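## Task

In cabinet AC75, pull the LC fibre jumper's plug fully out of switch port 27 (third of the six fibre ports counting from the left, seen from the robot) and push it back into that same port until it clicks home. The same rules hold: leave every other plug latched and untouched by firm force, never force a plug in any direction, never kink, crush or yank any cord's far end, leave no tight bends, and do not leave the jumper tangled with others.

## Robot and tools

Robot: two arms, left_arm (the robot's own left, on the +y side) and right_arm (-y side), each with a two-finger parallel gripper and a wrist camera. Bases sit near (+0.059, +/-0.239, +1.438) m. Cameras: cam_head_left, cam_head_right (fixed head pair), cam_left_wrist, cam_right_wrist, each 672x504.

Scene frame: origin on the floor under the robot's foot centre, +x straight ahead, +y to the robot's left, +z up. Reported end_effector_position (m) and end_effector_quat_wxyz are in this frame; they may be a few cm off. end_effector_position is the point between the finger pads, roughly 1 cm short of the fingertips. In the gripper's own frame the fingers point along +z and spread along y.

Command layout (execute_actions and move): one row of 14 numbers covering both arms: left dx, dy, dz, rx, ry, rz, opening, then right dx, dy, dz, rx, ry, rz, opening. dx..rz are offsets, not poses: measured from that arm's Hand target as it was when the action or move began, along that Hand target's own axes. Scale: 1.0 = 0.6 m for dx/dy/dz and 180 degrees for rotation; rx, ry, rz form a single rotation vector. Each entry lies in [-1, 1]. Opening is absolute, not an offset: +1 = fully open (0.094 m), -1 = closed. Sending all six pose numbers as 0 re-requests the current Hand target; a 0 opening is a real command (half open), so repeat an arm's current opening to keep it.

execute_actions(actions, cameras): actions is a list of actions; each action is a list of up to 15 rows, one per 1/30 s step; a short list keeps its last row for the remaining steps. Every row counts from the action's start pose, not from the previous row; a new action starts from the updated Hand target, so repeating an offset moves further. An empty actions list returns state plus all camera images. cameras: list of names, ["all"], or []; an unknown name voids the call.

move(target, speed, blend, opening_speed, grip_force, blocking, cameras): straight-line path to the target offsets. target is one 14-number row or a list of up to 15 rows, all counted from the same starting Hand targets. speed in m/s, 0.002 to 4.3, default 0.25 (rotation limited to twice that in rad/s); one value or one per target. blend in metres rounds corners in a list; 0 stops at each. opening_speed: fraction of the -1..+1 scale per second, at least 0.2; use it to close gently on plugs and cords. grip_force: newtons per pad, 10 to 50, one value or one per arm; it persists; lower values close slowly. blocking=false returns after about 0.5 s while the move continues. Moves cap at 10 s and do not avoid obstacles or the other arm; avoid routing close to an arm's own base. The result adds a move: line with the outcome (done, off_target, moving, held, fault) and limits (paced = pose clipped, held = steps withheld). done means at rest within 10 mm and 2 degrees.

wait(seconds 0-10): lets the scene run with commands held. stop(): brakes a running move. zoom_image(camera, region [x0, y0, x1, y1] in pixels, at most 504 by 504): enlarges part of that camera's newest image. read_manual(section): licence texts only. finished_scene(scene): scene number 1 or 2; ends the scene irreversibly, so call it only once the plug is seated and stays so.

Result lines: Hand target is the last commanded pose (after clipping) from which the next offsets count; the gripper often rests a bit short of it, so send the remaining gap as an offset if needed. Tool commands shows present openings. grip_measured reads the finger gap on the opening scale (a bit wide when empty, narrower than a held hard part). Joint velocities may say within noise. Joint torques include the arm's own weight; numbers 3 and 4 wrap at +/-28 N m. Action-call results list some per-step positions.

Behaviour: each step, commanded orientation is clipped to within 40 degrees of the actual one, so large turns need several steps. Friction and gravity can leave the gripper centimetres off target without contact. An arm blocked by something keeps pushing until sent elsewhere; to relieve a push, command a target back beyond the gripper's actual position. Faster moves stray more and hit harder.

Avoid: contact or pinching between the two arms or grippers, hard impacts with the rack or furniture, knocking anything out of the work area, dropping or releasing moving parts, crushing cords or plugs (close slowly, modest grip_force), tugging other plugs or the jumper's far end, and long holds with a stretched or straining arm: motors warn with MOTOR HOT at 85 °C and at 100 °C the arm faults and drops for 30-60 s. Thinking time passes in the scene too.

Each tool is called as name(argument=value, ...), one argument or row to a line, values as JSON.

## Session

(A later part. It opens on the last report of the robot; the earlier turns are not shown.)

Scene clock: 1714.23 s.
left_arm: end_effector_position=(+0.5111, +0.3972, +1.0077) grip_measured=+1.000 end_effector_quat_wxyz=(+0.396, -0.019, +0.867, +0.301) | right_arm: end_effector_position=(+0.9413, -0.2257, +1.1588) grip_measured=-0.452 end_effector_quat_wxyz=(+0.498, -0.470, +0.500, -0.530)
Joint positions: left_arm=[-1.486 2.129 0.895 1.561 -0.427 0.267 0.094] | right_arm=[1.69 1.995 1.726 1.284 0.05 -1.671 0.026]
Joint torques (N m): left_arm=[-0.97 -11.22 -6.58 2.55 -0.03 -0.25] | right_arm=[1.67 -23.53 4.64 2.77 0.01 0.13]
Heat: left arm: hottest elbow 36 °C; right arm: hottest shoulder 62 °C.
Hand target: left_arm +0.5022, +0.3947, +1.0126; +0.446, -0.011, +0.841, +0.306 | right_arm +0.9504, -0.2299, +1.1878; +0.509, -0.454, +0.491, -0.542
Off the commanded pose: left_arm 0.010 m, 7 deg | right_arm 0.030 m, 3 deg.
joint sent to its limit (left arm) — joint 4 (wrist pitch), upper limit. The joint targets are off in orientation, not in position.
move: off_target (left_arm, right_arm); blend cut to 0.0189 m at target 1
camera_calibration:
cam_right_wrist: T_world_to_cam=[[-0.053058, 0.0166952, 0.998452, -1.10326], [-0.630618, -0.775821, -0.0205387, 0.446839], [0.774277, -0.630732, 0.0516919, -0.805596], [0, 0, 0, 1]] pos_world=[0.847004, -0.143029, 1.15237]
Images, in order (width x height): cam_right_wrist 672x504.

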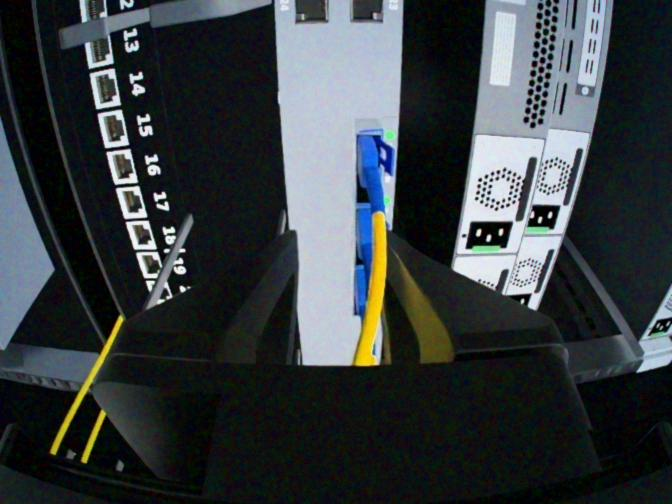

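move(
  target=[
    [0,0,0,0,0,0,1, 0,-0.025,-0.02,-0.002,0,0,-0.45],
    [0,0,0,0,0,0,1, 0,-0.025,-0.09,-0.005,0,0,-0.45],
  ],
  speed=0.04,
  cameras=["cam_right_wrist"],
)

zoom_image(
  camera="cam_right_wrist",
  region=[260, 110, 440, 360],
)

Scene clock: 1723.50 s.
left_arm: end_effector_position=(+0.5111, +0.3972, +1.0077) grip_measured=+1.000 end_effector_quat_wxyz=(+0.396, -0.019, +0.867, +0.301) | right_arm: end_effector_position=(+0.8856, -0.2272, +1.1679) grip_measured=-0.452 end_effector_quat_wxyz=(+0.492, -0.474, +0.506, -0.526)
Joint positions: left_arm=[-1.486 2.129 0.895 1.561 -0.427 0.267 0.094] | right_arm=[1.69 1.919 1.503 1.413 0.055 -1.671 0.026]
Joint torques (N m): left_arm=[-0.97 -11.05 -6.56 2.47 -0.01 -0.24] | right_arm=[2.43 -22.07 3.26 2.85 0.03 0.1]
Heat: left arm: hottest elbow 36 °C; right arm: hottest shoulder 62 °C.
Hand target: left_arm +0.5022, +0.3947, +1.0126; +0.446, -0.011, +0.841, +0.306 | right_arm +0.8951, -0.2261, +1.1970; +0.506, -0.458, +0.495, -0.538
Off the commanded pose: left_arm 0.010 m, 7 deg | right_arm 0.031 m, 3 deg.
joint sent to its limit (left arm) — joint 4 (wrist pitch), upper limit. The joint targets are off in orientation, not in position.
move: off_target (left_arm, right_arm)
camera_calibration:
cam_right_wrist: T_world_to_cam=[[-0.0338358, 0.0163796, 0.999293, -1.1333], [-0.633905, -0.773361, -0.00878756, 0.400471], [0.77267, -0.633755, 0.0365504, -0.745557], [0, 0, 0, 1]] pos_world=[0.791584, -0.144229, 1.16326]
Images, in order (width x height): cam_right_wrist 672x504.

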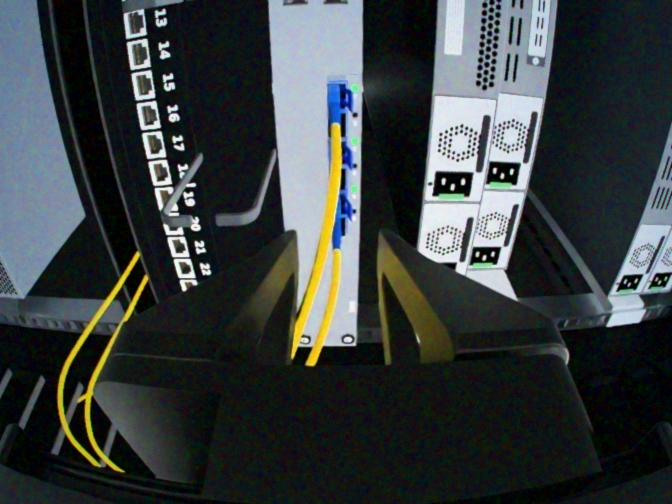

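Scaled by 2.016 from the camera's 672x504 image, which has a finer 960x720 frame.

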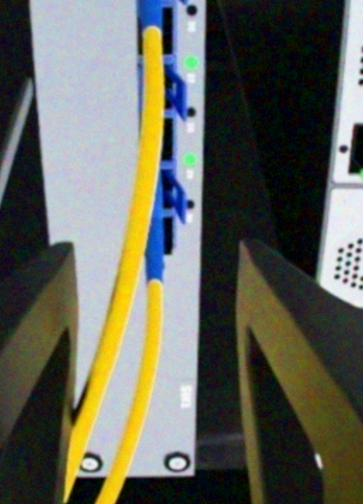

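move(
  target=[
    [0,0,0,0,0,0,1, 0,-0.006,-0.13,0,0,0,-0.45],
  ],
  speed=0.06,
  cameras=["cam_right_wrist","cam_head_left"],
)

zoom_image(
  camera="cam_head_left",
  region=[380, 320, 600, 480],
)

Scene clock: 1732.73 s.
left_arm: end_effector_position=(+0.5111, +0.3972, +1.0077) grip_measured=+1.000 end_effector_quat_wxyz=(+0.396, -0.019, +0.867, +0.301) | right_arm: end_effector_position=(+0.8102, -0.2241, +1.1694) grip_measured=-0.452 end_effector_quat_wxyz=(+0.482, -0.486, +0.518, -0.513)
Joint positions: left_arm=[-1.486 2.129 0.895 1.561 -0.427 0.267 0.094] | right_arm=[1.695 1.865 1.255 1.558 0.061 -1.671 0.026]
Joint torques (N m): left_arm=[-0.97 -11.46 -6.63 2.45 -0.01 -0.26] | right_arm=[2.61 -19.6 1.42 2.91 0.03 0.02]
Heat: left arm: hottest elbow 36 °C; right arm: hottest shoulder 61 °C.
Hand target: left_arm +0.5022, +0.3947, +1.0126; +0.446, -0.011, +0.841, +0.306 | right_arm +0.8174, -0.2206, +1.1935; +0.506, -0.458, +0.495, -0.538
Off the commanded pose: left_arm 0.010 m, 7 deg | right_arm 0.025 m, 6 deg.
joint sent to its limit (left arm) — joint 4 (wrist pitch), upper limit. The joint targets are off in orientation, not in position.
joint sent to its limit (right arm) — joint 4 (wrist pitch), upper limit. The joint targets are off in orientation, not in position.
move: off_target (left_arm, right_arm)
camera_calibration:
cam_right_wrist: T_world_to_cam=[[0.0137705, 0.0114264, 0.99984, -1.17781], [-0.631628, -0.775073, 0.0175569, 0.322005], [0.775149, -0.631769, -0.00345596, -0.640042], [0, 0, 0, 1]] pos_world=[0.715734, -0.141323, 1.16976]
Images, in order (width x height): cam_head_left 672x504, cam_right_wrist 672x504.

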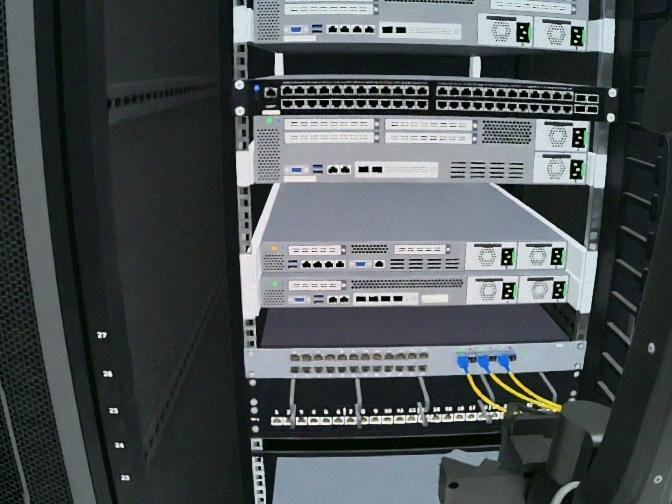

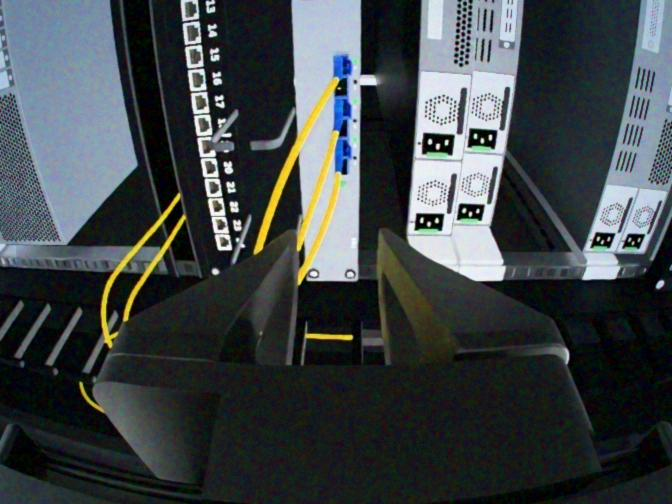

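Scaled by 2.291 from the camera's 672x504 image, which has a finer 960x720 frame.

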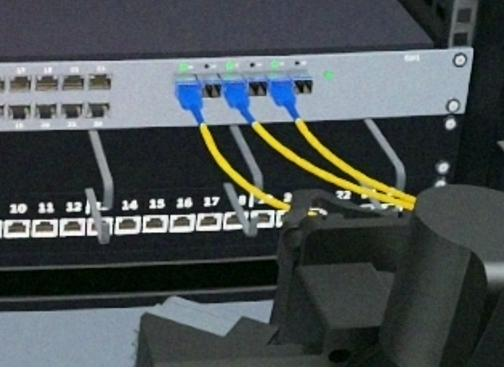

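execute_actions(
  actions=[],
  cameras=["cam_head_right","cam_left_wrist"],
)

zoom_image(
  camera="cam_head_right",
  region=[400, 330, 580, 460],
)

zoom_image(
  camera="cam_left_wrist",
  region=[84, 0, 588, 504],
)

Scene clock: 1745.80 s.
left_arm: end_effector_position=(+0.5111, +0.3972, +1.0077) grip_measured=+1.000 end_effector_quat_wxyz=(+0.396, -0.019, +0.867, +0.301) | right_arm: end_effector_position=(+0.8099, -0.2241, +1.1692) grip_measured=-0.452 end_effector_quat_wxyz=(+0.482, -0.486, +0.518, -0.512)
Joint positions: left_arm=[-1.486 2.129 0.895 1.561 -0.427 0.267 0.094] | right_arm=[1.695 1.865 1.255 1.558 0.061 -1.671 0.026]
Joint velocities: within noise
Joint torques (N m): left_arm=[-0.85 -11.4 -6.56 2.36 -0.03 -0.25] | right_arm=[2.43 -19.72 1.32 2.95 -0.02 0.03]
Heat: left arm: hottest elbow 36 °C; right arm: hottest shoulder 61 °C.
Hand target: left_arm +0.5022, +0.3947, +1.0126; +0.446, -0.011, +0.841, +0.306 | right_arm +0.8173, -0.2206, +1.1934; +0.506, -0.458, +0.495, -0.538
Tool commands: left_gripper/opening=+1.0 right_gripper/opening=-0.45
Off the commanded pose: left_arm 0.010 m, 7 deg | right_arm 0.026 m, 6 deg.
camera_calibration:
cam_left_wrist: T_world_to_cam=[[0.271017, -0.836603, -0.476073, 0.668225], [-0.943895, -0.134016, -0.301831, 0.847633], [0.188711, 0.531164, -0.825986, 0.652089], [0, 0, 0, 1]] pos_world=[0.49592, 0.326268, 1.11258]
Images, in order (width x height): cam_head_right 672x504, cam_left_wrist 672x504.

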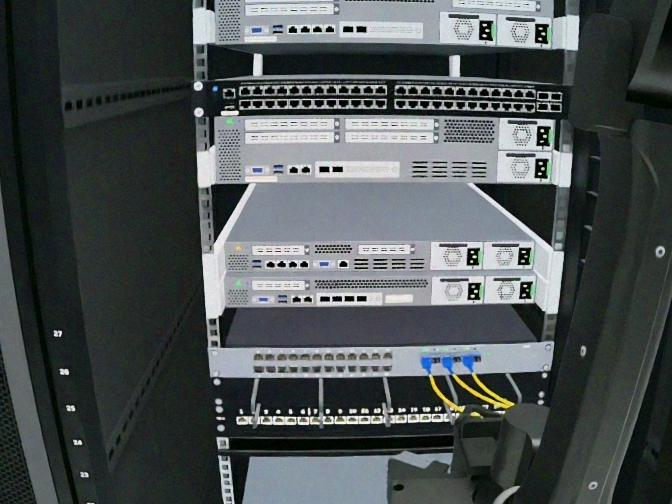

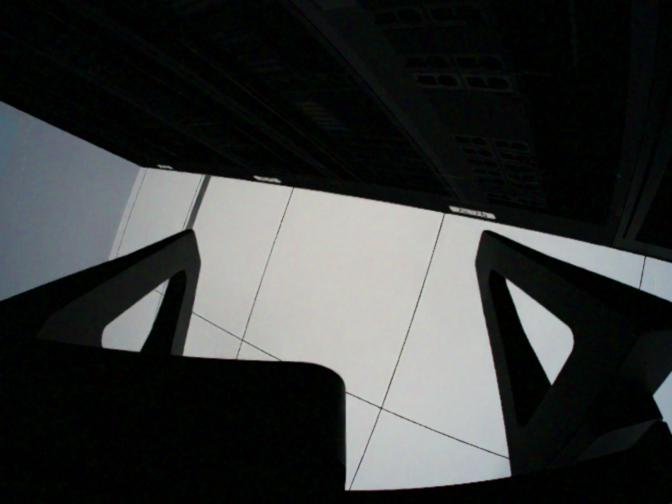

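Scaled by 2.800 from the camera's 672x504 image, which has a finer 960x720 frame.

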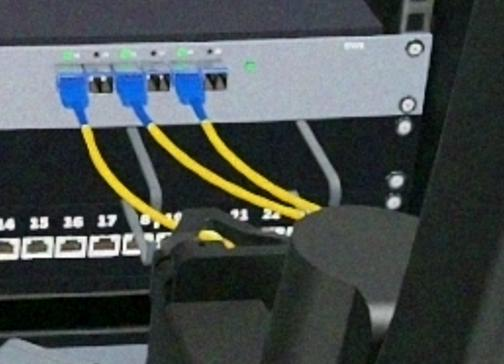

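Scaled by 1.000.

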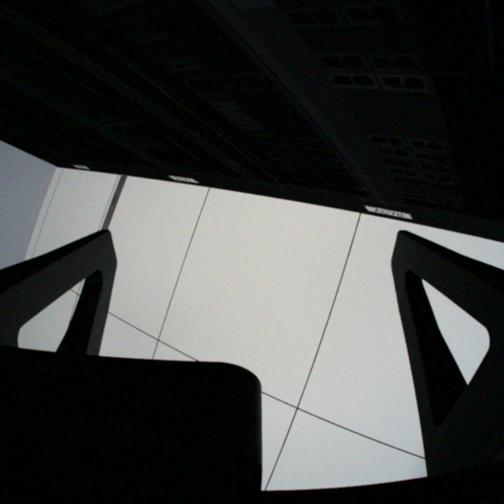

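move(
  target=[
    [0,0,0,0,0,0,1, 0,0.0,-0.15,0,0,0,-0.45],
  ],
  speed=0.06,
  cameras=["cam_right_wrist","cam_head_left"],
)

zoom_image(
  camera="cam_head_left",
  region=[420, 330, 600, 460],
)

zoom_image(
  camera="cam_right_wrist",
  region=[150, 40, 430, 380],
)

Scene clock: 1756.93 s.
left_arm: end_effector_position=(+0.5111, +0.3972, +1.0077) grip_measured=+1.000 end_effector_quat_wxyz=(+0.396, -0.019, +0.867, +0.301) | right_arm: end_effector_position=(+0.7210, -0.2175, +1.1654) grip_measured=-0.452 end_effector_quat_wxyz=(+0.435, -0.537, +0.562, -0.455)
Joint positions: left_arm=[-1.486 2.129 0.895 1.561 -0.427 0.267 0.094] | right_arm=[1.708 1.764 0.954 1.558 0.072 -1.671 0.026]
Joint torques (N m): left_arm=[-0.85 -11.28 -6.63 2.47 -0.04 -0.24] | right_arm=[2.37 -17.44 -0.64 2.93 -0.02 0.06]
Heat: left arm: hottest elbow 36 °C; right arm: hottest shoulder 61 °C.
Hand target: left_arm +0.5022, +0.3947, +1.0126; +0.446, -0.011, +0.841, +0.306 | right_arm +0.7279, -0.2143, +1.1852; -0.505, +0.458, -0.495, +0.538
Off the commanded pose: left_arm 0.010 m, 7 deg | right_arm 0.021 m, 17 deg.
joint sent to its limit (left arm) — joint 4 (wrist pitch), upper limit. The joint targets are off in orientation, not in position.
joint sent to its limit (right arm) — joint 4 (wrist pitch), upper limit. The joint targets are off in orientation, not in position.
move: off_target (left_arm, right_arm)
camera_calibration:
cam_right_wrist: T_world_to_cam=[[0.212199, 0.00438176, 0.977217, -1.29084], [-0.602236, -0.78694, 0.134302, 0.111112], [0.769599, -0.617014, -0.164349, -0.372128], [0, 0, 0, 1]] pos_world=[0.627221, -0.136513, 1.18535]
Images, in order (width x height): cam_head_left 672x504, cam_right_wrist 672x504.

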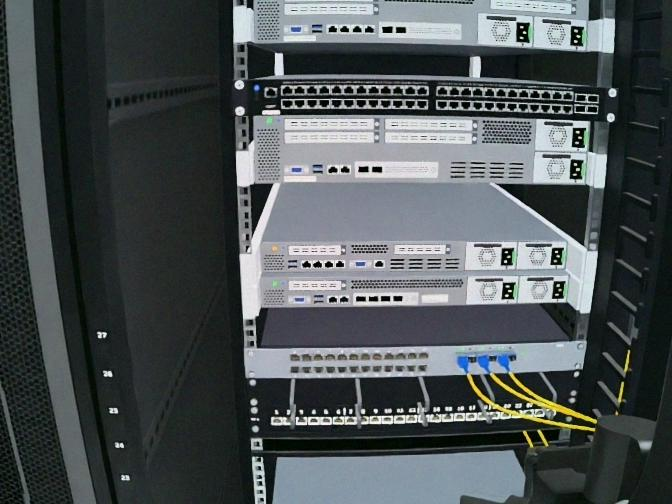

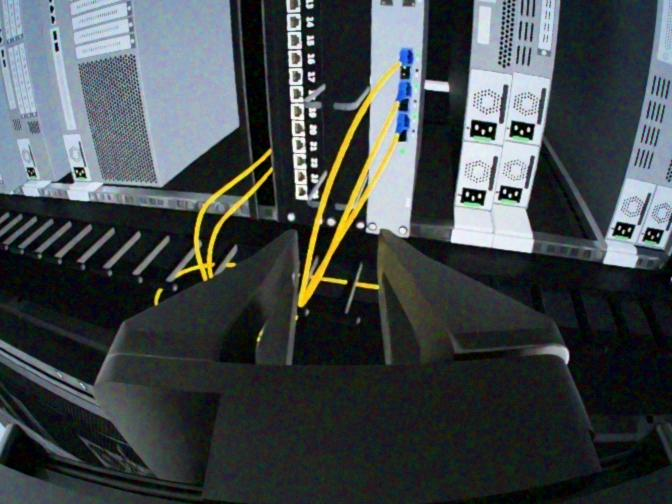

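Scaled by 2.800 from the camera's 672x504 image, which has a finer 960x720 frame.

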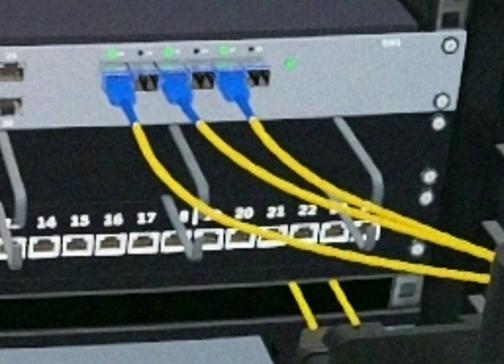

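Scaled by 1.482 from the camera's 672x504 image, which has a finer 960x720 frame.

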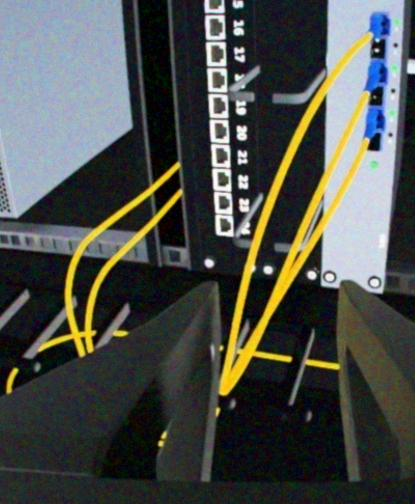

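finished_scene(
  scene=2,
)

The scene is finished: the task was done.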